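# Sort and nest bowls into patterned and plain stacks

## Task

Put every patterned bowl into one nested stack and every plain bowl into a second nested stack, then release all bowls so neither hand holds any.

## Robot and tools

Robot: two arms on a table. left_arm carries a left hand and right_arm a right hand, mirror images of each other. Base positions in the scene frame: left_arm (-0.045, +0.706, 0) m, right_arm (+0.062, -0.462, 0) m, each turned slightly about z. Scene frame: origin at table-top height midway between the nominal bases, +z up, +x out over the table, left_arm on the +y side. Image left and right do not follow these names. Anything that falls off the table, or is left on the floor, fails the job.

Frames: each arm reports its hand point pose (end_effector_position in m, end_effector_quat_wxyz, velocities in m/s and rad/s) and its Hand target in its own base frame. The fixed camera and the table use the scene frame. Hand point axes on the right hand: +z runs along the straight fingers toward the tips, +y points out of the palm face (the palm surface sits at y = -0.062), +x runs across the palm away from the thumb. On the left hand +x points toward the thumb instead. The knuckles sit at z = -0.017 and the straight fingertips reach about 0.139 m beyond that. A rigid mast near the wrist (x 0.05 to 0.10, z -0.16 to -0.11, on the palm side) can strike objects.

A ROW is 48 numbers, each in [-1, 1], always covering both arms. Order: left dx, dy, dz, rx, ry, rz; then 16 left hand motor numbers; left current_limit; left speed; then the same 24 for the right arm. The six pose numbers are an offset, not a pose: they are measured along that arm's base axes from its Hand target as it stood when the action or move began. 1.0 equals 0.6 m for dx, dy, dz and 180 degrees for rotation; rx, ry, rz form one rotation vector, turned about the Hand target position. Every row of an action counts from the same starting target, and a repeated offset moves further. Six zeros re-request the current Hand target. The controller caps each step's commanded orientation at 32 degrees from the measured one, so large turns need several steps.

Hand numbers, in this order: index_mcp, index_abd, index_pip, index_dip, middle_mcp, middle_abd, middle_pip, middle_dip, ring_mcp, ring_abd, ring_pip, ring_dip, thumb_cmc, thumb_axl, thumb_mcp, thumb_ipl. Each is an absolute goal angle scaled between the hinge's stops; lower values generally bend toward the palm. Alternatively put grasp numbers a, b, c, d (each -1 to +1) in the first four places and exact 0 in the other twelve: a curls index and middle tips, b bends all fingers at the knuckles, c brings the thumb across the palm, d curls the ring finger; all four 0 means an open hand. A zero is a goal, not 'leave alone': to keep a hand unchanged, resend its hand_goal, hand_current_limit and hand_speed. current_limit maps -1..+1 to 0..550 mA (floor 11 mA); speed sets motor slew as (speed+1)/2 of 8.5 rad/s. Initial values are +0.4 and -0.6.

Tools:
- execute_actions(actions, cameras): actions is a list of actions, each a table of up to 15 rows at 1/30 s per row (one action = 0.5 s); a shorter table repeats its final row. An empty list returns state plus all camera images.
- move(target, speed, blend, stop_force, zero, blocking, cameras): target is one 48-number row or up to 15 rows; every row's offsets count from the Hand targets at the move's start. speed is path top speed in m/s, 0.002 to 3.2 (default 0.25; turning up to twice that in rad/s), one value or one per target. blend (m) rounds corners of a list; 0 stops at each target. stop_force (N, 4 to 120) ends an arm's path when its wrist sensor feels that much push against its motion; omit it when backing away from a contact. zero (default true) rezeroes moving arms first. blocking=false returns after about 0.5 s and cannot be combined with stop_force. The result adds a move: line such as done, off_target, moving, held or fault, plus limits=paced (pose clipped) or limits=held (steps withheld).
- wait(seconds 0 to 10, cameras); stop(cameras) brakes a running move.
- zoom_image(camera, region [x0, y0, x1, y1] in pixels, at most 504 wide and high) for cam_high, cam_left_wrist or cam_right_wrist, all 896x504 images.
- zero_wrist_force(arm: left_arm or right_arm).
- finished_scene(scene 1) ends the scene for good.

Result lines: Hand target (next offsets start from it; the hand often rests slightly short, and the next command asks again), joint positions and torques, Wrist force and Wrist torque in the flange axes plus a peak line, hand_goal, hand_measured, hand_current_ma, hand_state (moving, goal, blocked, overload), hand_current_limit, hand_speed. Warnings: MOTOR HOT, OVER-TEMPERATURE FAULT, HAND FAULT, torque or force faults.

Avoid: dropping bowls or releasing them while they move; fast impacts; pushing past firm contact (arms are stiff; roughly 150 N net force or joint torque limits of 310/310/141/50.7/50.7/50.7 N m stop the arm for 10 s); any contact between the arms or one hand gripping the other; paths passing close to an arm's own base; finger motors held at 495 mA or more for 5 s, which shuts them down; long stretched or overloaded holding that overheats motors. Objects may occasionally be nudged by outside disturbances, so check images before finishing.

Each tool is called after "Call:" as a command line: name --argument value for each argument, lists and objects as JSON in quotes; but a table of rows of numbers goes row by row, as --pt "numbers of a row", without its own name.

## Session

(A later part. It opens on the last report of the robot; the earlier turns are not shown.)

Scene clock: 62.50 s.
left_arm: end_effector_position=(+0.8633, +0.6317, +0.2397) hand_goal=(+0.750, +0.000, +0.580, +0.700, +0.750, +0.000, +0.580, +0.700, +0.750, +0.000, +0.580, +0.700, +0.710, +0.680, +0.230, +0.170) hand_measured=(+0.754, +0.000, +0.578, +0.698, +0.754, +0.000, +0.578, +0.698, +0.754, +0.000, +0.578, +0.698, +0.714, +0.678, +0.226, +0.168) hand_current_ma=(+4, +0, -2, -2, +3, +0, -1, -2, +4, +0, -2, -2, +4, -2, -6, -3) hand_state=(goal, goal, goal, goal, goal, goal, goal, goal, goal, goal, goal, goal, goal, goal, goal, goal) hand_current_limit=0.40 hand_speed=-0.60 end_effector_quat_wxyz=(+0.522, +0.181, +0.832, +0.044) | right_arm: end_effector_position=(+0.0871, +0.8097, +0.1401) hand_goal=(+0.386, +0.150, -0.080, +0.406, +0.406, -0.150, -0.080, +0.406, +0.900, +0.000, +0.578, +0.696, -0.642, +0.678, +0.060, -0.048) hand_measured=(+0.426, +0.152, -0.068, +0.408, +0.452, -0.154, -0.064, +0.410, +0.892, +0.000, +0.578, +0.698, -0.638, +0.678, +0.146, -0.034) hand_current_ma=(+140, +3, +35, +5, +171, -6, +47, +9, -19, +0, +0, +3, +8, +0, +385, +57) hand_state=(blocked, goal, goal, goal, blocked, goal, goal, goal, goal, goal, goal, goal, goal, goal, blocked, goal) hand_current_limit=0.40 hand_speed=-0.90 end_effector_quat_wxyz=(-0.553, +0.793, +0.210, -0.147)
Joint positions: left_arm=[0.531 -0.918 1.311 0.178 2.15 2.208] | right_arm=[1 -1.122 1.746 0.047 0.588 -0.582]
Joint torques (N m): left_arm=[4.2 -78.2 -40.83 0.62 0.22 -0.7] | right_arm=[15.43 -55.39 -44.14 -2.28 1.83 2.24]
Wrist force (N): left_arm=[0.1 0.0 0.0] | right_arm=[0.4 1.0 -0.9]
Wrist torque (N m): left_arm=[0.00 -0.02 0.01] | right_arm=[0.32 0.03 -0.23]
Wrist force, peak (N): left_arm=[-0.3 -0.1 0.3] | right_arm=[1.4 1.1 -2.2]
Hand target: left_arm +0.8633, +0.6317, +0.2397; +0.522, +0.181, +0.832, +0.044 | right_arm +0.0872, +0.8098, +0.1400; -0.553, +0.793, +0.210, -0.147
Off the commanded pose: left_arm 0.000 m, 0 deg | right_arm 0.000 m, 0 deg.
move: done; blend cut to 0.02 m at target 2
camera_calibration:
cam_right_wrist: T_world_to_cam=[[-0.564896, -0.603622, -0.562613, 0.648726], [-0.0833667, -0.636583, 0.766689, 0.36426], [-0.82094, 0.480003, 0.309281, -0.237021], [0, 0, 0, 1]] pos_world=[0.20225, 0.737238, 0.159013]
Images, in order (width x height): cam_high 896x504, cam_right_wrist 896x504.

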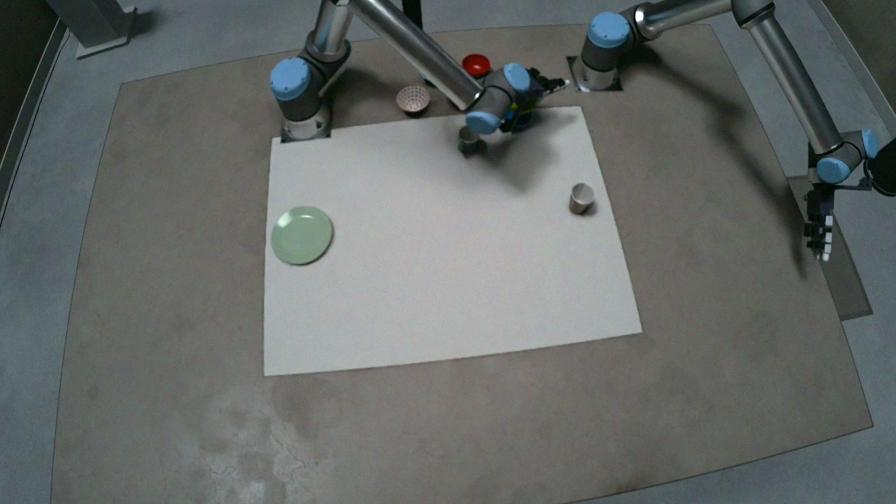

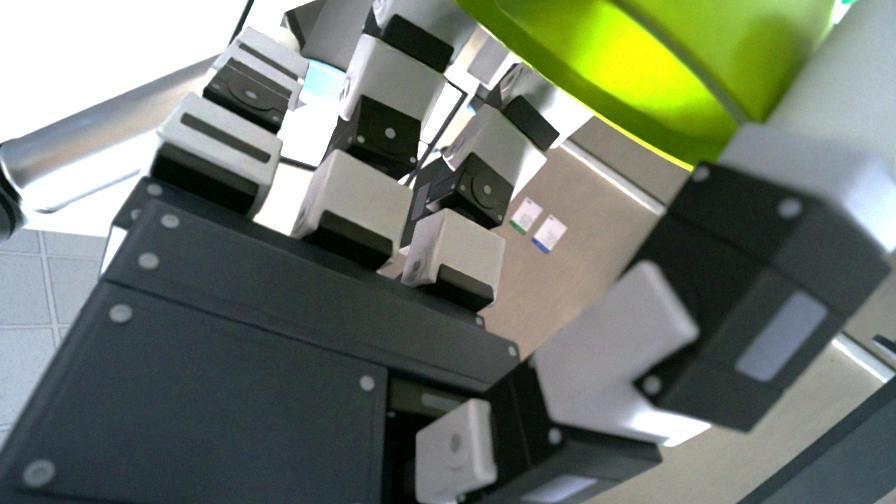

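Call:
move --target '[0,0,0,0,0,0,0,0,0,0,0,0,0,0,0,0,0,0,0,0,0,0,0.4,-0.6,-0.0017,-0.0075,-0.055,0,0,0,0.385,0.15,-0.08,0.406,0.405,-0.15,-0.08,0.406,0.9,0.0,0.577,0.696,-0.643,0.677,0.06,-0.049,0.4,-0.9]' --speed 0.08

Call:
move --target '[0,0,0,0,0,0,0,0,0,0,0,0,0,0,0,0,0,0,0,0,0,0,0.4,-0.6,0,0,-0.0367,0,0,0,0.385,0.15,-0.08,0.406,0.405,-0.15,-0.08,0.406,0.9,0.0,0.577,0.696,-0.643,0.677,0.06,-0.049,0.4,-0.9]' --speed 0.012 --stop_force 5 --cameras '["cam_right_wrist","cam_high"]'

Call:
zoom_image --camera "cam_high" --region '[495, 75, 555, 140]'

Scene clock: 67.07 s.
left_arm: end_effector_position=(+0.8633, +0.6317, +0.2397) hand_goal=(+0.750, +0.000, +0.580, +0.700, +0.750, +0.000, +0.580, +0.700, +0.750, +0.000, +0.580, +0.700, +0.710, +0.680, +0.230, +0.170) hand_measured=(+0.754, +0.000, +0.578, +0.698, +0.754, +0.000, +0.578, +0.698, +0.754, +0.000, +0.578, +0.698, +0.714, +0.678, +0.226, +0.168) hand_current_ma=(+4, +0, -2, -2, +3, +0, -1, -2, +4, +0, -2, -2, +4, -2, -6, -3) hand_state=(goal, goal, goal, goal, goal, goal, goal, goal, goal, goal, goal, goal, goal, goal, goal, goal) hand_current_limit=0.40 hand_speed=-0.60 end_effector_quat_wxyz=(+0.522, +0.181, +0.832, +0.044) | right_arm: end_effector_position=(+0.0862, +0.8054, +0.1072) hand_goal=(+0.386, +0.150, -0.080, +0.406, +0.406, -0.150, -0.080, +0.406, +0.900, +0.000, +0.578, +0.696, -0.642, +0.678, +0.060, -0.048) hand_measured=(+0.426, +0.152, -0.068, +0.408, +0.452, -0.154, -0.064, +0.410, +0.892, +0.000, +0.578, +0.698, -0.638, +0.678, +0.146, -0.034) hand_current_ma=(+140, +3, +35, +5, +171, -6, +47, +9, -19, +0, +0, +3, +8, +0, +385, +57) hand_state=(blocked, goal, goal, goal, blocked, goal, goal, goal, goal, goal, goal, goal, goal, goal, blocked, goal) hand_current_limit=0.40 hand_speed=-0.90 end_effector_quat_wxyz=(-0.553, +0.793, +0.210, -0.147)
Joint positions: left_arm=[0.531 -0.918 1.311 0.178 2.15 2.208] | right_arm=[0.998 -1.094 1.775 -0.007 0.586 -0.585]
Joint torques (N m): left_arm=[4.25 -79.75 -41.1 0.15 0.89 -0.47] | right_arm=[-8.74 -55.12 -23.92 -1.1 -4.51 1.1]
Wrist force (N): left_arm=[-0.1 0.1 0.3] | right_arm=[0.6 0.6 -1.6]
Wrist torque (N m): left_arm=[0.00 0.01 -0.01] | right_arm=[0.36 -0.02 0.00]
Wrist force, peak (N): left_arm=[0.1 -0.4 0.4] | right_arm=[0.6 -0.4 -2.0]
Hand target: left_arm +0.8633, +0.6317, +0.2397; +0.522, +0.181, +0.832, +0.044 | right_arm +0.0862, +0.8053, +0.1070; -0.553, +0.793, +0.210, -0.147
Off the commanded pose: left_arm 0.000 m, 0 deg | right_arm 0.000 m, 0 deg.
move: done

Scene clock: 69.40 s.
left_arm: end_effector_position=(+0.8633, +0.6317, +0.2397) hand_goal=(+0.750, +0.000, +0.580, +0.700, +0.750, +0.000, +0.580, +0.700, +0.750, +0.000, +0.580, +0.700, +0.710, +0.680, +0.230, +0.170) hand_measured=(+0.754, +0.000, +0.578, +0.698, +0.754, +0.000, +0.578, +0.698, +0.754, +0.000, +0.578, +0.698, +0.714, +0.678, +0.226, +0.168) hand_current_ma=(+4, +0, -2, -2, +3, +0, -1, -2, +4, +0, -2, -2, +4, -2, -6, -3) hand_state=(goal, goal, goal, goal, goal, goal, goal, goal, goal, goal, goal, goal, goal, goal, goal, goal) hand_current_limit=0.40 hand_speed=-0.60 end_effector_quat_wxyz=(+0.522, +0.181, +0.832, +0.044) | right_arm: end_effector_position=(+0.0862, +0.8053, +0.0946) hand_goal=(+0.386, +0.150, -0.080, +0.406, +0.406, -0.150, -0.080, +0.406, +0.900, +0.000, +0.578, +0.696, -0.642, +0.678, +0.060, -0.048) hand_measured=(+0.412, +0.152, -0.068, +0.408, +0.452, -0.154, -0.064, +0.412, +0.892, +0.000, +0.578, +0.698, -0.638, +0.678, +0.146, -0.034) hand_current_ma=(+88, +3, +35, +5, +168, -8, +47, +14, -19, +0, +0, +3, +9, +0, +385, +57) hand_state=(blocked, goal, goal, goal, blocked, goal, goal, goal, goal, goal, goal, goal, goal, goal, blocked, goal) hand_current_limit=0.40 hand_speed=-0.90 end_effector_quat_wxyz=(-0.553, +0.793, +0.210, -0.147)
Joint positions: left_arm=[0.531 -0.918 1.311 0.178 2.15 2.208] | right_arm=[0.998 -1.081 1.781 -0.027 0.586 -0.584]
Joint torques (N m): left_arm=[2.66 -77.77 -42.52 0.57 0.1 -0.66] | right_arm=[-5.36 -75.65 -40.67 5.14 -2.63 1.39]
Wrist force (N): left_arm=[0.1 0.0 0.0] | right_arm=[0.4 -2.3 -2.9]
Wrist torque (N m): left_arm=[0.00 -0.02 0.01] | right_arm=[0.08 0.01 0.00]
Wrist force, peak (N): left_arm=[-0.2 -0.4 -0.4] | right_arm=[0.2 -6.1 -6.0]
Hand target: left_arm +0.8633, +0.6317, +0.2397; +0.522, +0.181, +0.832, +0.044 | right_arm +0.0862, +0.8053, +0.0946; -0.553, +0.793, +0.210, -0.147 (not the last commanded pose)
Off the commanded pose: left_arm 0.000 m, 0 deg | right_arm 0.010 m, 0 deg.
move: contact (right_arm)
camera_calibration:
cam_right_wrist: T_world_to_cam=[[-0.564886, -0.603548, -0.562702, 0.619976], [-0.0834324, -0.636653, 0.766623, 0.396405], [-0.82094, 0.480003, 0.309281, -0.221623], [0, 0, 0, 1]] pos_world=[0.20135, 0.732938, 0.113513]
Images, in order (width x height): cam_high 896x504, cam_right_wrist 896x504.

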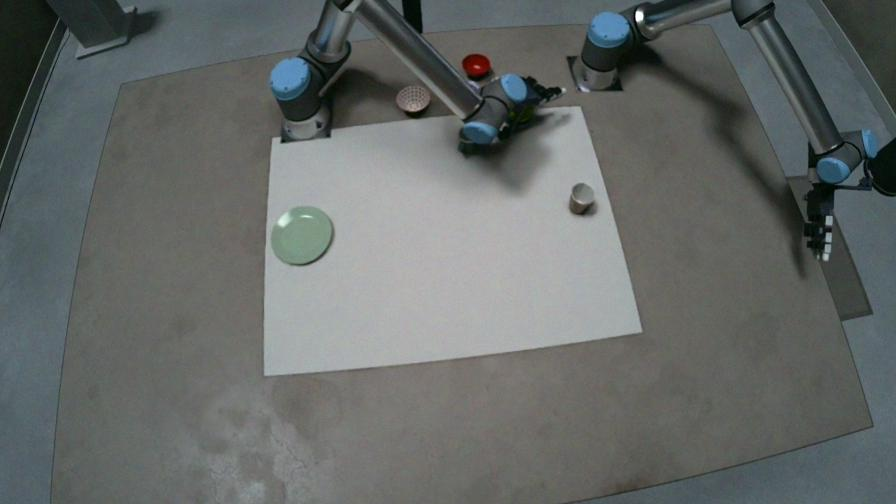

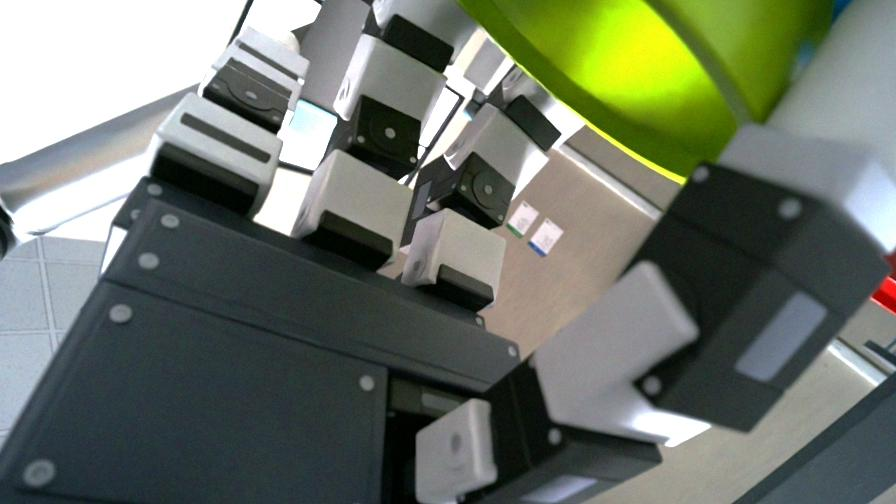

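Scaled by 7.754 from the camera's 896x504 image, which has a finer 1280x720 frame.

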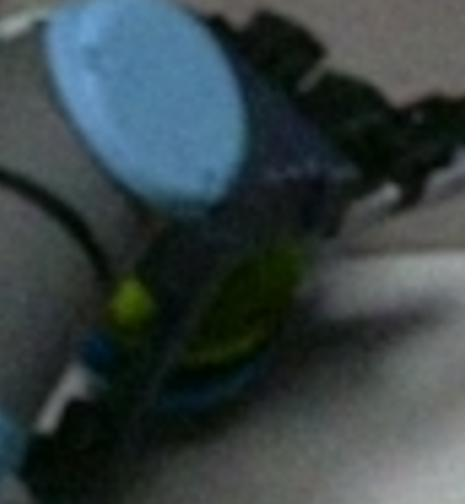

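Call:
move --pt "0 0 0 0 0 0 0 0 0 0 0 0 0 0 0 0 0 0 0 0 0 0 0.4 -0.6 -0.001 -0.0067 0.004 0 0 0 0.385 0.15 -0.08 0.406 0.405 -0.15 -0.08 0.406 0.9 0.0 0.577 0.696 -0.643 0.677 0.06 -0.049 0.4 -0.95" --pt "0 0 0 0 0 0 0 0 0 0 0 0 0 0 0 0 0 0 0 0 0 0 0.4 -0.6 -0.001 -0.0067 0.004 0 0 0 0.405 0.15 -0.08 0.406 0.43 -0.15 -0.08 0.406 0.9 0.0 0.577 0.696 -0.643 0.677 0.105 -0.049 0.4 -0.95" --pt "0 0 0 0 0 0 0 0 0 0 0 0 0 0 0 0 0 0 0 0 0 0 0.4 -0.6 -0.001 -0.0067 0.004 0 0 0 0.42 0.15 -0.08 0.406 0.446 -0.15 -0.08 0.406 0.9 0.0 0.577 0.696 -0.643 0.677 0.13 -0.049 0.4 -0.95" --pt "0 0 0 0 0 0 0 0 0 0 0 0 0 0 0 0 0 0 0 0 0 0 0.4 -0.6 -0.001 -0.0067 0.004 0 0 0 0.47 0.15 -0.08 0.406 0.5 -0.15 -0.08 0.406 0.9 0.0 0.577 0.696 -0.643 0.677 0.19 -0.049 0.4 -0.95" --speed 0.05 --cameras '["cam_right_wrist","cam_high"]'

Call:
zoom_image --camera "cam_high" --region '[495, 75, 555, 140]'

Scene clock: 73.50 s.
left_arm: end_effector_position=(+0.8633, +0.6317, +0.2397) hand_goal=(+0.750, +0.000, +0.580, +0.700, +0.750, +0.000, +0.580, +0.700, +0.750, +0.000, +0.580, +0.700, +0.710, +0.680, +0.230, +0.170) hand_measured=(+0.754, +0.000, +0.578, +0.698, +0.754, +0.000, +0.578, +0.698, +0.754, +0.000, +0.578, +0.698, +0.714, +0.678, +0.226, +0.168) hand_current_ma=(+4, +0, -2, -2, +3, +0, -1, -2, +4, +0, -2, -2, +4, -2, -6, -3) hand_state=(goal, goal, goal, goal, goal, goal, goal, goal, goal, goal, goal, goal, goal, goal, goal, goal) hand_current_limit=0.40 hand_speed=-0.60 end_effector_quat_wxyz=(+0.522, +0.181, +0.832, +0.044) | right_arm: end_effector_position=(+0.0856, +0.8013, +0.0970) hand_goal=(+0.470, +0.150, -0.080, +0.406, +0.500, -0.150, -0.080, +0.406, +0.900, +0.000, +0.578, +0.696, -0.642, +0.678, +0.190, -0.048) hand_measured=(+0.452, +0.152, -0.078, +0.408, +0.486, -0.152, -0.078, +0.410, +0.892, +0.000, +0.578, +0.698, -0.638, +0.678, +0.190, -0.044) hand_current_ma=(-52, +3, +5, +5, -42, -5, +4, +7, -19, +0, +0, +3, +9, +0, -1, +13) hand_state=(goal, goal, goal, goal, goal, goal, goal, goal, goal, goal, goal, goal, goal, goal, goal, goal) hand_current_limit=0.40 hand_speed=-0.95 end_effector_quat_wxyz=(-0.553, +0.793, +0.210, -0.147)
Joint positions: left_arm=[0.531 -0.918 1.311 0.178 2.15 2.208] | right_arm=[0.995 -1.088 1.788 -0.025 0.584 -0.587]
Joint torques (N m): left_arm=[6.24 -82.2 -42.09 0.51 0.4 -0.34] | right_arm=[-7.21 -73.25 -23.95 5.2 -4.41 -1.59]
Wrist force (N): left_arm=[0.4 -0.2 0.2] | right_arm=[0.3 0.0 -1.4]
Wrist torque (N m): left_arm=[-0.03 -0.05 0.03] | right_arm=[0.30 0.01 -0.02]
Wrist force, peak (N): left_arm=[-0.1 -0.2 0.4] | right_arm=[0.7 -3.1 -3.8]
Hand target: left_arm +0.8633, +0.6317, +0.2397; +0.522, +0.181, +0.832, +0.044 | right_arm +0.0856, +0.8013, +0.0970; -0.553, +0.793, +0.210, -0.147
Off the commanded pose: left_arm 0.000 m, 0 deg | right_arm 0.000 m, 0 deg.
move: done
camera_calibration:
cam_right_wrist: T_world_to_cam=[[-0.564886, -0.603548, -0.562702, 0.618513], [-0.0834324, -0.636653, 0.766623, 0.391904], [-0.82094, 0.480003, 0.309281, -0.22089], [0, 0, 0, 1]] pos_world=[0.20075, 0.728838, 0.115913]
Images, in order (width x height): cam_high 896x504, cam_right_wrist 896x504.

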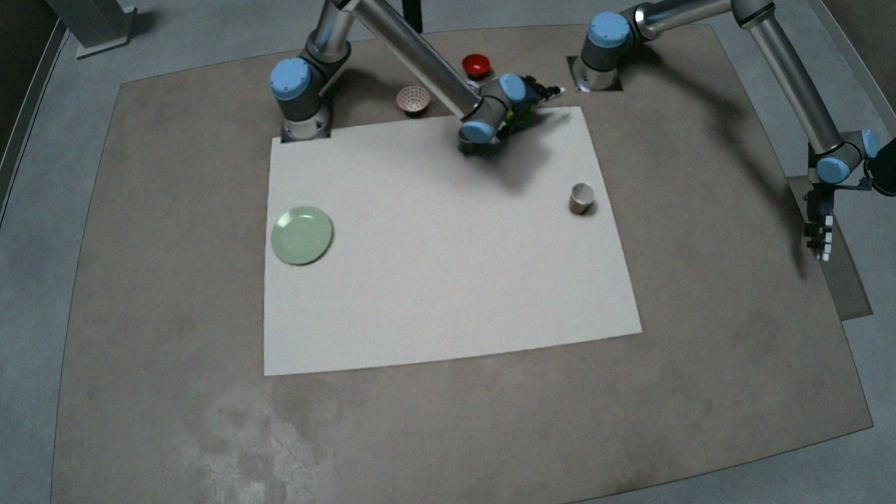

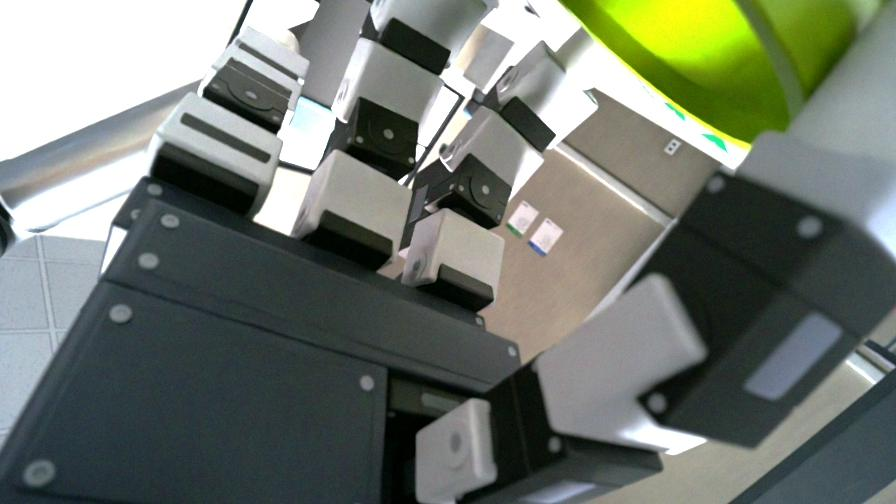

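Scaled by 7.754 from the camera's 896x504 image, which has a finer 1280x720 frame.

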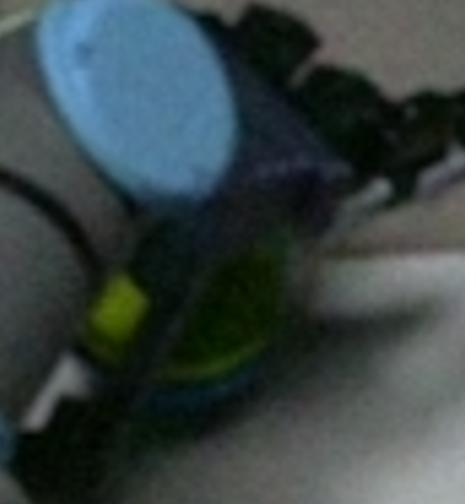

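Call:
move --pt "0 0 0 0 0 0 0 0 0 0 0 0 0 0 0 0 0 0 0 0 0 0 0.4 -0.6 0 0 0 0 0 0 0.685 0.15 -0.08 0.406 0.685 -0.15 -0.08 0.406 0.9 0.0 0.577 0.696 -0.643 0.677 0.337 -0.049 0.4 -0.85" --pt "0 0 0 0 0 0 0 0 0 0 0 0 0 0 0 0 0 0 0 0 0 0 0.4 -0.6 0 0 0.205 0 0 0 0.685 0.15 -0.08 0.406 0.685 -0.15 -0.08 0.406 0.9 0.0 0.577 0.696 -0.643 0.677 0.337 -0.049 0.4 -0.85" --pt "0 0 0 0 0 0 0 0 0 0 0 0 0 0 0 0 0 0 0 0 0 0 0.4 -0.6 -0.1852 -0.6372 0.205 0 0 0.3056 0.685 0.15 -0.08 0.406 0.685 -0.15 -0.08 0.406 0.9 0.0 0.577 0.696 -0.643 0.677 0.337 -0.049 0.4 -0.85" --pt "0 0 0 0 0 0 0 0 0 0 0 0 0 0 0 0 0 0 0 0 0 0 0.4 -0.6 -0.1852 -0.6372 0.03 0 0 0.3056 0.685 0.15 -0.08 0.406 0.685 -0.15 -0.08 0.406 0.9 0.0 0.577 0.696 -0.643 0.677 0.337 -0.049 0.4 -0.85" --speed '[0.1, 0.15, 0.35, 0.25]' --blend '[0, 0.03, 0.04, 0]' --cameras '["cam_right_wrist","cam_high"]'

Call:
zoom_image --camera "cam_high" --region '[370, 40, 550, 160]'

Scene clock: 82.27 s.
left_arm: end_effector_position=(+0.8633, +0.6317, +0.2397) hand_goal=(+0.750, +0.000, +0.580, +0.700, +0.750, +0.000, +0.580, +0.700, +0.750, +0.000, +0.580, +0.700, +0.710, +0.680, +0.230, +0.170) hand_measured=(+0.754, +0.000, +0.578, +0.698, +0.754, +0.000, +0.578, +0.698, +0.754, +0.000, +0.578, +0.698, +0.714, +0.678, +0.226, +0.168) hand_current_ma=(+4, +0, -2, -2, +3, +0, -1, -2, +4, +0, -2, -2, +4, -2, -6, -3) hand_state=(goal, goal, goal, goal, goal, goal, goal, goal, goal, goal, goal, goal, goal, goal, goal, goal) hand_current_limit=0.40 hand_speed=-0.60 end_effector_quat_wxyz=(+0.522, +0.181, +0.832, +0.044) | right_arm: end_effector_position=(-0.0256, +0.4190, +0.1151) hand_goal=(+0.686, +0.150, -0.080, +0.406, +0.686, -0.150, -0.080, +0.406, +0.900, +0.000, +0.578, +0.696, -0.642, +0.678, +0.338, -0.048) hand_measured=(+0.668, +0.152, -0.078, +0.408, +0.668, -0.152, -0.078, +0.410, +0.892, +0.000, +0.578, +0.698, -0.640, +0.678, +0.334, -0.046) hand_current_ma=(-57, +3, +3, +5, -58, -4, +3, +6, -19, +0, +0, +3, +5, +0, -14, +4) hand_state=(goal, goal, goal, goal, goal, goal, goal, goal, goal, goal, goal, goal, goal, goal, goal, goal) hand_current_limit=0.40 hand_speed=-0.85 end_effector_quat_wxyz=(-0.423, +0.606, +0.552, -0.386)
Joint positions: left_arm=[0.531 -0.918 1.311 0.178 2.15 2.208] | right_arm=[0.784 -1.063 2.302 1.383 0.766 -2.748]
Joint torques (N m): left_arm=[2.76 -81.08 -42.07 0.61 1.07 -1.46] | right_arm=[-0.23 -40.36 -19.94 -0.7 2.7 -2.05]
Wrist force (N): left_arm=[0.0 0.3 -0.3] | right_arm=[0.4 -0.6 -1.7]
Wrist torque (N m): left_arm=[0.06 -0.02 0.00] | right_arm=[0.22 0.03 -0.01]
Wrist force, peak (N): left_arm=[0.1 0.3 0.4] | right_arm=[0.2 -1.2 -3.2]
Hand target: left_arm +0.8633, +0.6317, +0.2397; +0.522, +0.181, +0.832, +0.044 | right_arm -0.0256, +0.4190, +0.1150; -0.423, +0.606, +0.552, -0.386
Off the commanded pose: left_arm 0.000 m, 0 deg | right_arm 0.000 m, 0 deg.
move: done
camera_calibration:
cam_right_wrist: T_world_to_cam=[[0.170525, -0.808875, -0.56271, 0.440035], [0.473649, -0.433481, 0.766649, 0.0545203], [-0.864047, -0.39726, 0.309203, 0.232215], [0, 0, 0, 1]] pos_world=[0.0997843, 0.471817, 0.134013]
Images, in order (width x height): cam_high 896x504, cam_right_wrist 896x504.

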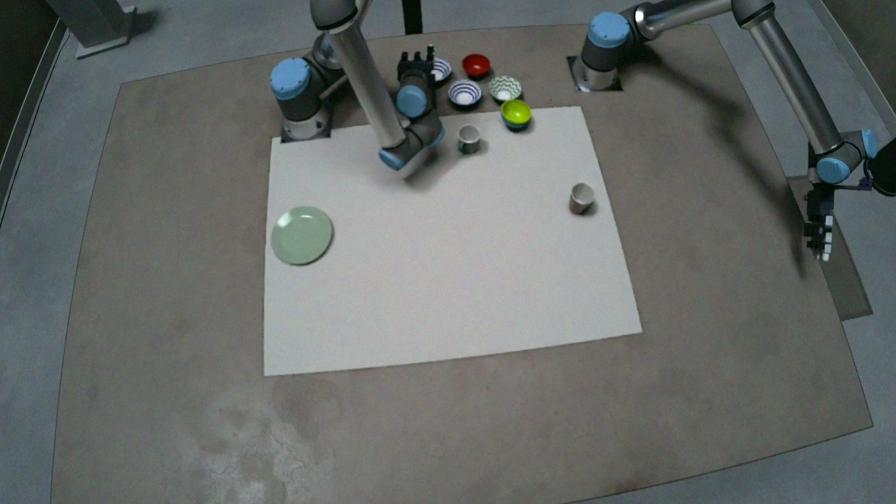

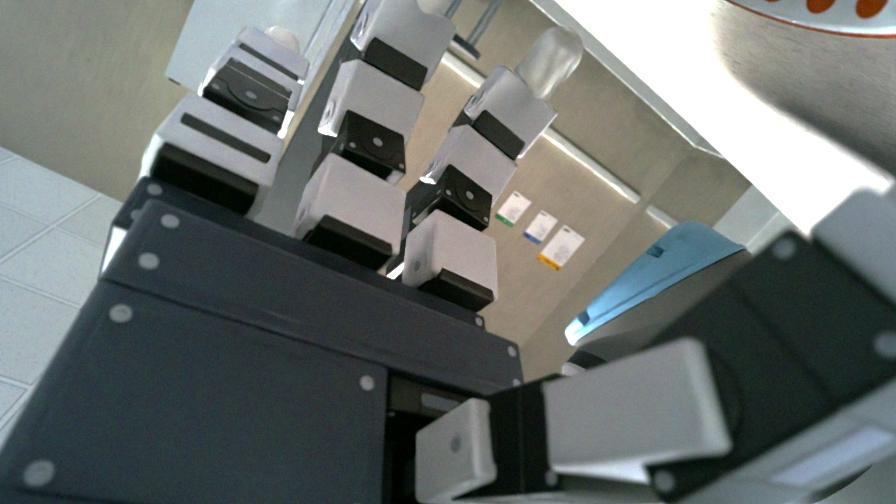

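Scaled by 2.800 from the camera's 896x504 image, which has a finer 1280x720 frame.

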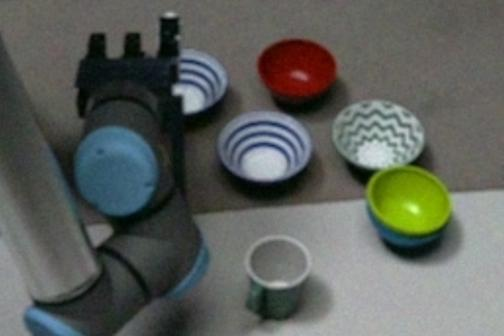

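Call:
move --target '[0,0,0,0,0,0,0,0,0,0,0,0,0,0,0,0,0,0,0,0,0,0,0.4,-0.6,0,0,-0.0817,0,0,0,0.685,0.15,-0.08,0.406,0.685,-0.15,-0.08,0.406,0.9,0.0,0.577,0.696,-0.643,0.677,0.337,-0.049,0.4,-0.85]' --speed 0.12 --stop_force 12

Call:
move --target '[0,0,0,0,0,0,0,0,0,0,0,0,0,0,0,0,0,0,0,0,0,0,0.4,-0.6,0,0,0,0,0,0,0.48,0.15,-0.08,0.406,0.48,-0.15,-0.08,0.406,0.9,0.0,0.577,0.696,-0.643,0.677,0.16,-0.049,0.4,-0.9]' --cameras '["cam_right_wrist"]'

Scene clock: 84.47 s.
left_arm: end_effector_position=(+0.8633, +0.6317, +0.2397) hand_goal=(+0.750, +0.000, +0.580, +0.700, +0.750, +0.000, +0.580, +0.700, +0.750, +0.000, +0.580, +0.700, +0.710, +0.680, +0.230, +0.170) hand_measured=(+0.754, +0.000, +0.578, +0.698, +0.754, +0.000, +0.578, +0.698, +0.754, +0.000, +0.578, +0.698, +0.714, +0.678, +0.226, +0.168) hand_current_ma=(+4, +0, -2, -2, +3, +0, -1, -2, +4, +0, -2, -2, +4, -2, -6, -3) hand_state=(goal, goal, goal, goal, goal, goal, goal, goal, goal, goal, goal, goal, goal, goal, goal, goal) hand_current_limit=0.40 hand_speed=-0.60 end_effector_quat_wxyz=(+0.522, +0.181, +0.832, +0.044) | right_arm: end_effector_position=(-0.0256, +0.4190, +0.0659) hand_goal=(+0.686, +0.150, -0.080, +0.406, +0.686, -0.150, -0.080, +0.406, +0.900, +0.000, +0.578, +0.696, -0.642, +0.678, +0.338, -0.048) hand_measured=(+0.668, +0.152, -0.078, +0.408, +0.668, -0.152, -0.078, +0.410, +0.892, +0.000, +0.578, +0.698, -0.640, +0.678, +0.334, -0.046) hand_current_ma=(-57, +3, +3, +5, -58, -4, +3, +6, -19, +0, +0, +3, +5, +0, -14, +4) hand_state=(goal, goal, goal, goal, goal, goal, goal, goal, goal, goal, goal, goal, goal, goal, goal, goal) hand_current_limit=0.40 hand_speed=-0.85 end_effector_quat_wxyz=(-0.423, +0.606, +0.552, -0.386)
Joint positions: left_arm=[0.531 -0.918 1.311 0.178 2.15 2.208] | right_arm=[0.784 -0.96 2.296 1.285 0.766 -2.748]
Joint torques (N m): left_arm=[1.82 -80.25 -40.89 0.66 0.55 -1.06] | right_arm=[17.39 -43.19 -15.82 -0.54 -3.76 2.25]
Wrist force (N): left_arm=[0.0 0.0 0.2] | right_arm=[0.9 -0.3 -1.9]
Wrist torque (N m): left_arm=[-0.02 0.00 0.00] | right_arm=[0.31 0.01 0.05]
Wrist force, peak (N): left_arm=[0.0 -0.5 0.1] | right_arm=[0.4 -1.8 -2.3]
Hand target: left_arm +0.8633, +0.6317, +0.2397; +0.522, +0.181, +0.832, +0.044 | right_arm -0.0256, +0.4190, +0.0659; -0.423, +0.606, +0.552, -0.386
Off the commanded pose: left_arm 0.000 m, 0 deg | right_arm 0.000 m, 0 deg.
move: done

Scene clock: 85.27 s.
left_arm: end_effector_position=(+0.8633, +0.6317, +0.2397) hand_goal=(+0.750, +0.000, +0.580, +0.700, +0.750, +0.000, +0.580, +0.700, +0.750, +0.000, +0.580, +0.700, +0.710, +0.680, +0.230, +0.170) hand_measured=(+0.754, +0.000, +0.578, +0.698, +0.754, +0.000, +0.578, +0.698, +0.754, +0.000, +0.578, +0.698, +0.714, +0.678, +0.226, +0.168) hand_current_ma=(+4, +0, -2, -2, +3, +0, -1, -2, +4, +0, -2, -2, +4, -2, -6, -3) hand_state=(goal, goal, goal, goal, goal, goal, goal, goal, goal, goal, goal, goal, goal, goal, goal, goal) hand_current_limit=0.40 hand_speed=-0.60 end_effector_quat_wxyz=(+0.522, +0.181, +0.832, +0.044) | right_arm: end_effector_position=(-0.0256, +0.4190, +0.0659) hand_goal=(+0.480, +0.150, -0.080, +0.406, +0.480, -0.150, -0.080, +0.406, +0.900, +0.000, +0.578, +0.696, -0.642, +0.678, +0.160, -0.048) hand_measured=(+0.508, +0.152, -0.074, +0.408, +0.526, -0.152, -0.070, +0.410, +0.892, +0.000, +0.578, +0.698, -0.640, +0.678, +0.222, -0.038) hand_current_ma=(+95, +3, +15, +5, +166, -4, +28, +6, -19, +0, +0, +3, +5, +0, +305, +38) hand_state=(blocked, goal, goal, goal, blocked, goal, goal, goal, goal, goal, goal, goal, goal, goal, blocked, goal) hand_current_limit=0.40 hand_speed=-0.90 end_effector_quat_wxyz=(-0.423, +0.606, +0.552, -0.386)
Joint positions: left_arm=[0.531 -0.918 1.311 0.178 2.15 2.208] | right_arm=[0.784 -0.96 2.296 1.285 0.766 -2.748]
Joint torques (N m): left_arm=[4.21 -78.73 -42.3 0.27 0.52 -0.88] | right_arm=[16.57 -41.57 -13.43 -0.32 -3.69 1.9]
Wrist force (N): left_arm=[-0.2 0.0 0.0] | right_arm=[-0.1 -3.2 -3.7]
Wrist torque (N m): left_arm=[0.00 0.01 -0.01] | right_arm=[0.22 0.10 -0.02]
Wrist force, peak (N): left_arm=[-0.2 -0.3 0.2] | right_arm=[-0.1 -3.2 -3.7]
Hand target: left_arm +0.8633, +0.6317, +0.2397; +0.522, +0.181, +0.832, +0.044 | right_arm -0.0256, +0.4190, +0.0659; -0.423, +0.606, +0.552, -0.386
Off the commanded pose: left_arm 0.000 m, 0 deg | right_arm 0.000 m, 0 deg.
move: done
camera_calibration:
cam_right_wrist: T_world_to_cam=[[0.17052, -0.808841, -0.562761, 0.412339], [0.473762, -0.433479, 0.76658, 0.0922323], [-0.863986, -0.397332, 0.309281, 0.247449], [0, 0, 0, 1]] pos_world=[0.0997845, 0.471816, 0.084813]
Images, in order (width x height): cam_right_wrist 896x504.

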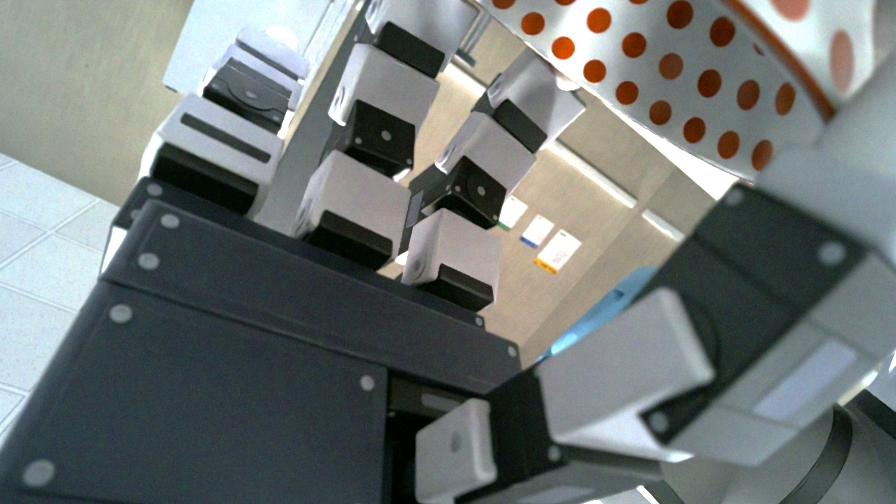

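Call:
move --pt "0 0 0 0 0 0 0 0 0 0 0 0 0 0 0 0 0 0 0 0 0 0 0.4 -0.6 0 0 0 0 0 0 0.46 0.15 -0.08 0.406 0.475 -0.15 -0.08 0.406 0.9 0.0 0.577 0.696 -0.643 0.677 0.13 -0.049 0.4 -0.9" --pt "0 0 0 0 0 0 0 0 0 0 0 0 0 0 0 0 0 0 0 0 0 0 0.4 -0.6 0 0 0.05 0 0 0 0.46 0.15 -0.08 0.406 0.475 -0.15 -0.08 0.406 0.9 0.0 0.577 0.696 -0.643 0.677 0.13 -0.049 0.4 -0.9" --speed 0.06 --cameras '["cam_right_wrist","cam_high"]'

Call:
zoom_image --camera "cam_high" --region '[370, 40, 480, 140]'

Scene clock: 87.87 s.
left_arm: end_effector_position=(+0.8633, +0.6317, +0.2397) hand_goal=(+0.750, +0.000, +0.580, +0.700, +0.750, +0.000, +0.580, +0.700, +0.750, +0.000, +0.580, +0.700, +0.710, +0.680, +0.230, +0.170) hand_measured=(+0.754, +0.000, +0.578, +0.698, +0.754, +0.000, +0.578, +0.698, +0.754, +0.000, +0.578, +0.698, +0.714, +0.678, +0.226, +0.168) hand_current_ma=(+4, +0, -2, -2, +3, +0, -1, -2, +4, +0, -2, -2, +4, -2, -6, -3) hand_state=(goal, goal, goal, goal, goal, goal, goal, goal, goal, goal, goal, goal, goal, goal, goal, goal) hand_current_limit=0.40 hand_speed=-0.60 end_effector_quat_wxyz=(+0.522, +0.181, +0.832, +0.044) | right_arm: end_effector_position=(-0.0256, +0.4190, +0.0958) hand_goal=(+0.460, +0.150, -0.080, +0.406, +0.476, -0.150, -0.080, +0.406, +0.900, +0.000, +0.578, +0.696, -0.642, +0.678, +0.130, -0.048) hand_measured=(+0.500, +0.152, -0.066, +0.410, +0.518, -0.152, -0.062, +0.414, +0.892, +0.000, +0.578, +0.698, -0.638, +0.678, +0.216, -0.030) hand_current_ma=(+146, +2, +41, +11, +154, -3, +50, +19, -19, +0, +0, +3, +11, +0, +385, +72) hand_state=(blocked, goal, goal, goal, blocked, goal, goal, goal, goal, goal, goal, goal, goal, goal, blocked, goal) hand_current_limit=0.40 hand_speed=-0.90 end_effector_quat_wxyz=(-0.423, +0.606, +0.552, -0.386)
Joint positions: left_arm=[0.531 -0.918 1.311 0.178 2.15 2.208] | right_arm=[0.784 -1.023 2.3 1.343 0.766 -2.748]
Joint torques (N m): left_arm=[-1.31 -81.41 -42.39 -0.29 0 -1.14] | right_arm=[-1.54 -65.28 0.04 8.23 -0.31 -1.24]
Wrist force (N): left_arm=[-0.3 0.1 0.2] | right_arm=[0.5 2.1 -1.5]
Wrist torque (N m): left_arm=[-0.01 0.03 -0.03] | right_arm=[0.37 -0.02 -0.04]
Wrist force, peak (N): left_arm=[-0.5 0.2 -0.2] | right_arm=[0.7 -4.0 -4.0]
Hand target: left_arm +0.8633, +0.6317, +0.2397; +0.522, +0.181, +0.832, +0.044 | right_arm -0.0256, +0.4190, +0.0959; -0.423, +0.606, +0.552, -0.386
Off the commanded pose: left_arm 0.000 m, 0 deg | right_arm 0.000 m, 0 deg.
move: done
camera_calibration:
cam_right_wrist: T_world_to_cam=[[0.170489, -0.808908, -0.562673, 0.42919], [0.473711, -0.43343, 0.76664, 0.0692872], [-0.864021, -0.397248, 0.309293, 0.238164], [0, 0, 0, 1]] pos_world=[0.0997844, 0.471817, 0.114713]
Images, in order (width x height): cam_high 896x504, cam_right_wrist 896x504.

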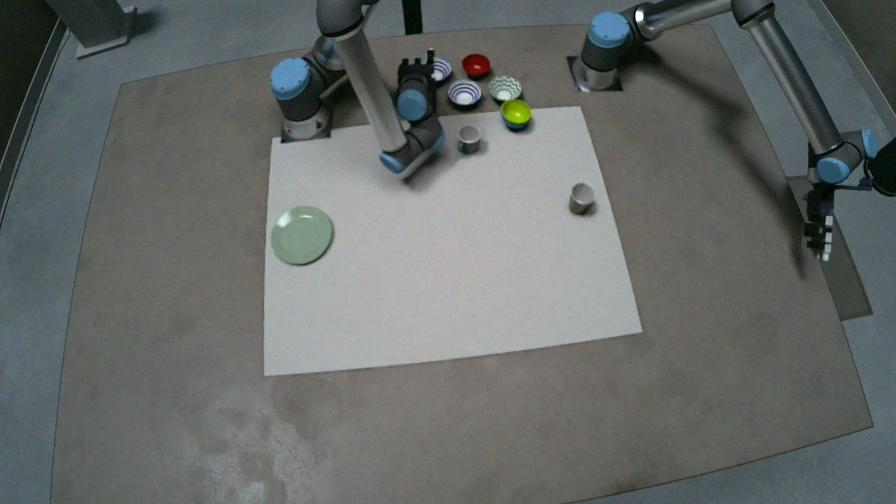

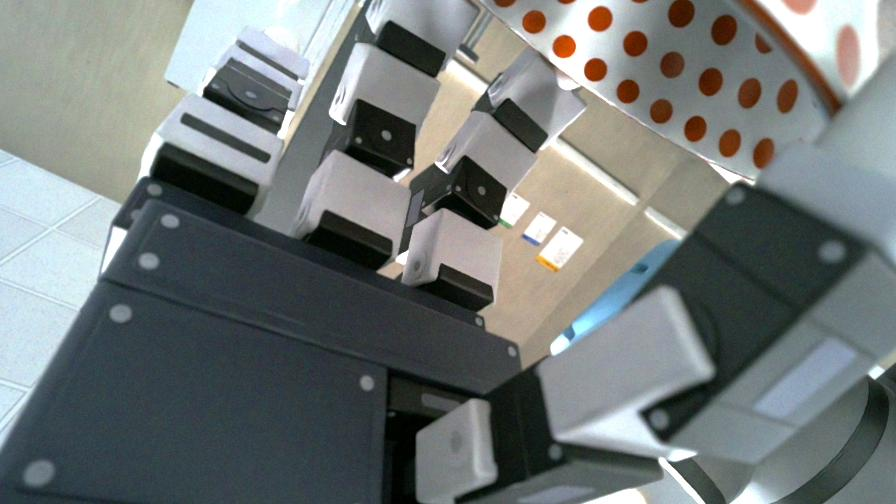

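Scaled by 4.582 from the camera's 896x504 image, which has a finer 1280x720 frame.

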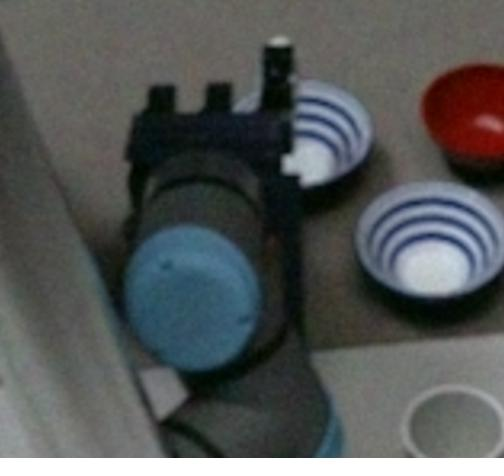

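Call:
move --pt "0 0 0 0 0 0 0 0 0 0 0 0 0 0 0 0 0 0 0 0 0 0 0.4 -0.6 0 0 0.1068 0 0 0 0.46 0.15 -0.08 0.406 0.475 -0.15 -0.08 0.406 0.9 0.0 0.577 0.696 -0.643 0.677 0.13 -0.049 0.4 -0.9" --pt "0 0 0 0 0 0 0 0 0 0 0 0 0 0 0 0 0 0 0 0 0 0 0.4 -0.6 -0.0238 0.3228 0.1068 0 0 0 0.46 0.15 -0.08 0.406 0.475 -0.15 -0.08 0.406 0.9 0.0 0.577 0.696 -0.643 0.677 0.13 -0.049 0.4 -0.9" --pt "0 0 0 0 0 0 0 0 0 0 0 0 0 0 0 0 0 0 0 0 0 0 0.4 -0.6 -0.0238 0.3228 0.0152 0 0 0 0.46 0.15 -0.08 0.406 0.475 -0.15 -0.08 0.406 0.9 0.0 0.577 0.696 -0.643 0.677 0.13 -0.049 0.4 -0.9" --speed '[0.15, 0.2, 0.12]' --blend '[0.03, 0.03, 0]' --cameras '["cam_right_wrist","cam_high"]'

Call:
zoom_image --camera "cam_high" --region '[430, 60, 500, 130]'

Scene clock: 92.07 s.
left_arm: end_effector_position=(+0.8633, +0.6317, +0.2397) hand_goal=(+0.750, +0.000, +0.580, +0.700, +0.750, +0.000, +0.580, +0.700, +0.750, +0.000, +0.580, +0.700, +0.710, +0.680, +0.230, +0.170) hand_measured=(+0.754, +0.000, +0.578, +0.698, +0.754, +0.000, +0.578, +0.698, +0.754, +0.000, +0.578, +0.698, +0.714, +0.678, +0.226, +0.168) hand_current_ma=(+4, +0, -2, -2, +3, +0, -1, -2, +4, +0, -2, -2, +4, -2, -6, -3) hand_state=(goal, goal, goal, goal, goal, goal, goal, goal, goal, goal, goal, goal, goal, goal, goal, goal) hand_current_limit=0.40 hand_speed=-0.60 end_effector_quat_wxyz=(+0.522, +0.181, +0.832, +0.044) | right_arm: end_effector_position=(-0.0398, +0.6127, +0.1053) hand_goal=(+0.460, +0.150, -0.080, +0.406, +0.476, -0.150, -0.080, +0.406, +0.900, +0.000, +0.578, +0.696, -0.642, +0.678, +0.130, -0.048) hand_measured=(+0.500, +0.152, -0.064, +0.412, +0.518, -0.152, -0.062, +0.414, +0.892, +0.000, +0.578, +0.698, -0.636, +0.678, +0.216, -0.030) hand_current_ma=(+146, +2, +42, +11, +150, -3, +51, +19, -19, +0, +0, +3, +16, +0, +385, +73) hand_state=(blocked, goal, goal, goal, blocked, goal, goal, goal, goal, goal, goal, goal, goal, goal, blocked, goal) hand_current_limit=0.40 hand_speed=-0.90 end_effector_quat_wxyz=(-0.423, +0.606, +0.552, -0.386)
Joint positions: left_arm=[0.531 -0.918 1.311 0.178 2.15 2.208] | right_arm=[1.035 -0.897 1.895 1.436 0.559 -2.513]
Joint torques (N m): left_arm=[0.47 -81.12 -42.83 0.33 0.09 -1.14] | right_arm=[15.24 -54.99 -31.43 -0.28 -4.32 2.36]
Wrist force (N): left_arm=[0.0 -0.2 0.2] | right_arm=[0.4 2.2 -0.6]
Wrist torque (N m): left_arm=[-0.04 -0.01 0.01] | right_arm=[0.40 -0.01 -0.16]
Wrist force, peak (N): left_arm=[-0.4 0.2 0.3] | right_arm=[0.7 2.7 -1.9]
Hand target: left_arm +0.8633, +0.6317, +0.2397; +0.522, +0.181, +0.832, +0.044 | right_arm -0.0398, +0.6127, +0.1051; -0.423, +0.606, +0.552, -0.386
Off the commanded pose: left_arm 0.000 m, 0 deg | right_arm 0.000 m, 0 deg.
move: done; blend cut to 0.0275 m at target 2
camera_calibration:
cam_right_wrist: T_world_to_cam=[[0.17052, -0.808841, -0.562761, 0.593524], [0.473762, -0.433479, 0.76658, 0.152678], [-0.863986, -0.397332, 0.309281, 0.299918], [0, 0, 0, 1]] pos_world=[0.0855845, 0.665416, 0.124213]
Images, in order (width x height): cam_high 896x504, cam_right_wrist 896x504.

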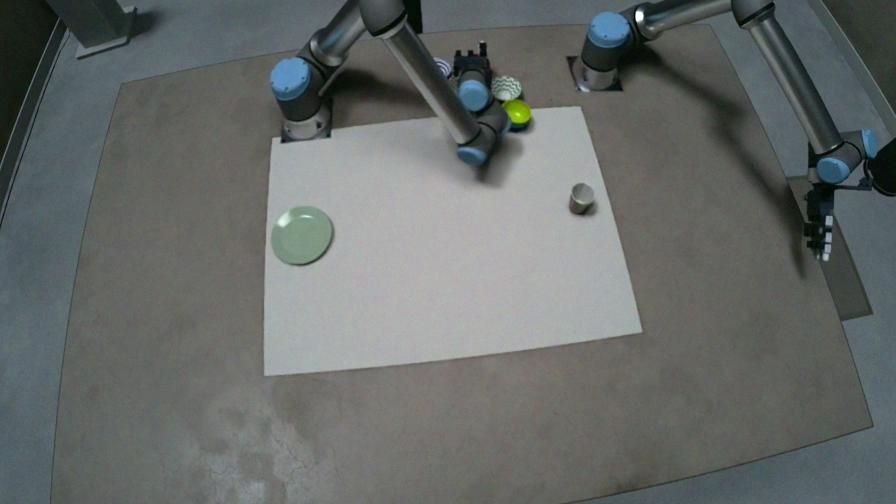

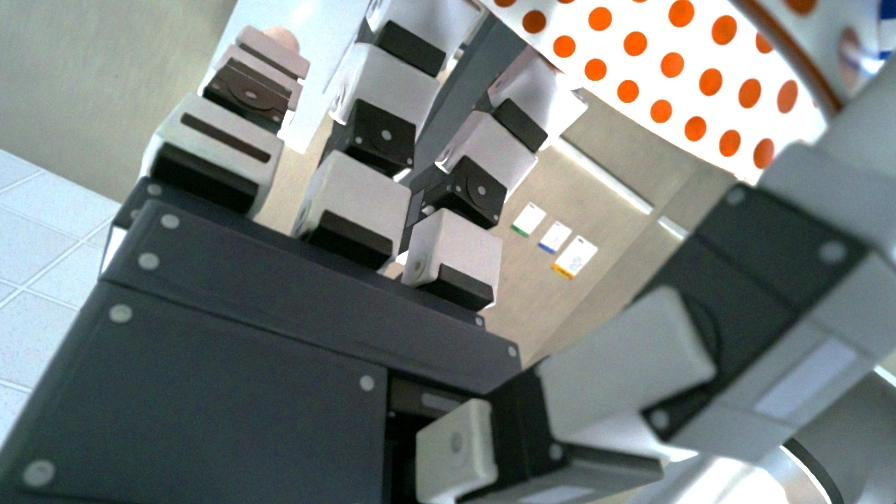

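Scaled by 7.200 from the camera's 896x504 image, which has a finer 1280x720 frame.

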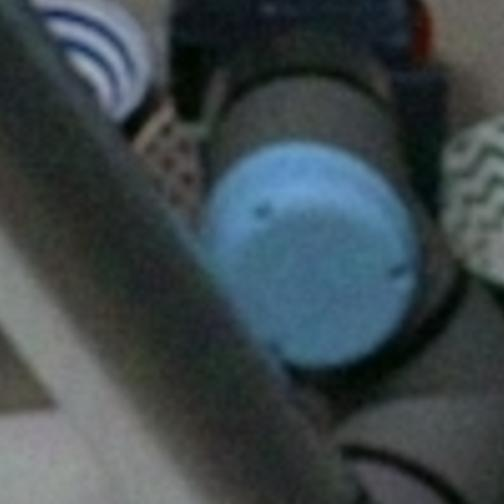

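Call:
move --target '[0,0,0,0,0,0,0,0,0,0,0,0,0,0,0,0,0,0,0,0,0,0,0.4,-0.6,0,0,-0.0383,0,0,0,0.46,0.15,-0.08,0.406,0.475,-0.15,-0.08,0.406,0.9,0.0,0.577,0.696,-0.643,0.677,0.13,-0.049,0.4,-0.9]' --speed 0.015 --stop_force 5 --cameras '["cam_right_wrist","cam_high"]'

Call:
zoom_image --camera "cam_high" --region '[430, 60, 500, 130]'

Scene clock: 94.80 s.
left_arm: end_effector_position=(+0.8633, +0.6317, +0.2397) hand_goal=(+0.750, +0.000, +0.580, +0.700, +0.750, +0.000, +0.580, +0.700, +0.750, +0.000, +0.580, +0.700, +0.710, +0.680, +0.230, +0.170) hand_measured=(+0.754, +0.000, +0.578, +0.698, +0.754, +0.000, +0.578, +0.698, +0.754, +0.000, +0.578, +0.698, +0.714, +0.678, +0.226, +0.168) hand_current_ma=(+4, +0, -2, -2, +3, +0, -1, -2, +4, +0, -2, -2, +4, -2, -6, -3) hand_state=(goal, goal, goal, goal, goal, goal, goal, goal, goal, goal, goal, goal, goal, goal, goal, goal) hand_current_limit=0.40 hand_speed=-0.60 end_effector_quat_wxyz=(+0.522, +0.181, +0.832, +0.044) | right_arm: end_effector_position=(-0.0398, +0.6127, +0.0878) hand_goal=(+0.460, +0.150, -0.080, +0.406, +0.476, -0.150, -0.080, +0.406, +0.900, +0.000, +0.578, +0.696, -0.642, +0.678, +0.130, -0.048) hand_measured=(+0.494, +0.152, -0.064, +0.412, +0.512, -0.152, -0.062, +0.414, +0.892, +0.000, +0.578, +0.698, -0.636, +0.678, +0.216, -0.024) hand_current_ma=(+119, +2, +42, +11, +123, -3, +51, +19, -19, +0, +0, +3, +16, +0, +385, +100) hand_state=(blocked, goal, goal, goal, blocked, goal, goal, goal, goal, goal, goal, goal, goal, goal, blocked, blocked) hand_current_limit=0.40 hand_speed=-0.90 end_effector_quat_wxyz=(-0.423, +0.606, +0.552, -0.386)
Joint positions: left_arm=[0.531 -0.918 1.311 0.178 2.15 2.208] | right_arm=[1.035 -0.871 1.895 1.411 0.559 -2.513]
Joint torques (N m): left_arm=[3.49 -77.9 -40.89 0.34 0.51 -1.1] | right_arm=[13.13 -78.34 -11.13 7.32 -3.73 -1.18]
Wrist force (N): left_arm=[-0.4 -0.1 0.0] | right_arm=[0.3 -1.9 -4.1]
Wrist torque (N m): left_arm=[-0.02 0.03 -0.02] | right_arm=[-0.02 -0.02 -0.15]
Wrist force, peak (N): left_arm=[-0.4 -0.1 0.0] | right_arm=[-0.2 -5.1 -6.1]
Hand target: left_arm +0.8633, +0.6317, +0.2397; +0.522, +0.181, +0.832, +0.044 | right_arm -0.0398, +0.6127, +0.0877; -0.423, +0.606, +0.552, -0.386 (not the last commanded pose)
Off the commanded pose: left_arm 0.000 m, 0 deg | right_arm 0.006 m, 0 deg.
move: contact (right_arm)
camera_calibration:
cam_right_wrist: T_world_to_cam=[[0.170568, -0.808818, -0.562778, 0.583739], [0.473696, -0.43351, 0.766604, 0.16616], [-0.864013, -0.397344, 0.309191, 0.30539], [0, 0, 0, 1]] pos_world=[0.0855844, 0.665516, 0.106713]
Images, in order (width x height): cam_high 896x504, cam_right_wrist 896x504.

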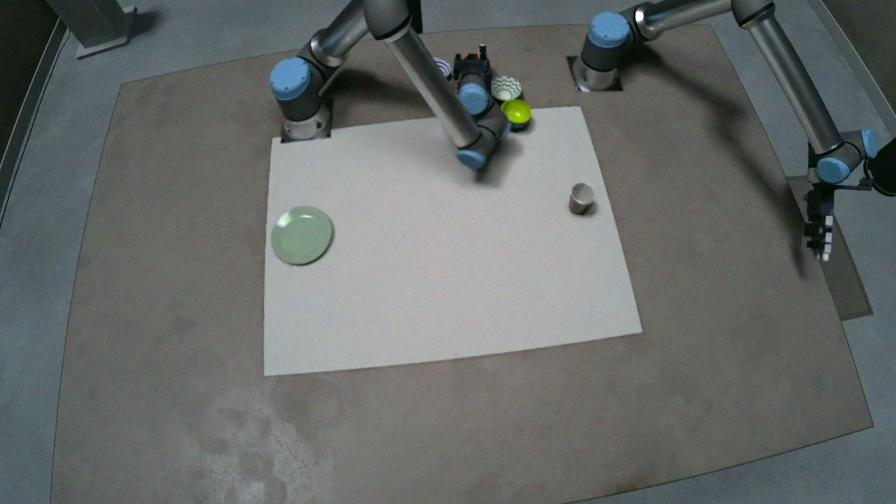

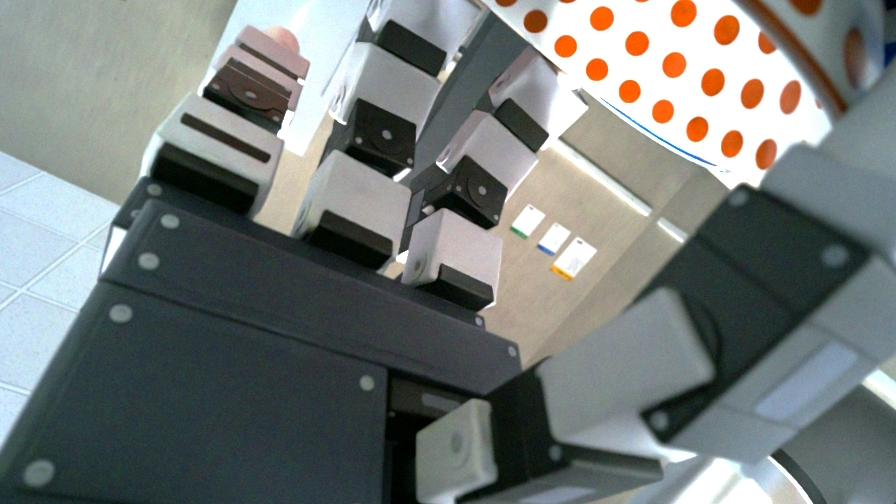

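Scaled by 7.200 from the camera's 896x504 image, which has a finer 1280x720 frame.

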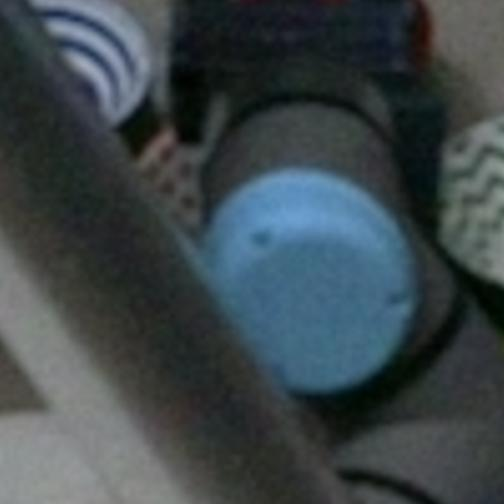

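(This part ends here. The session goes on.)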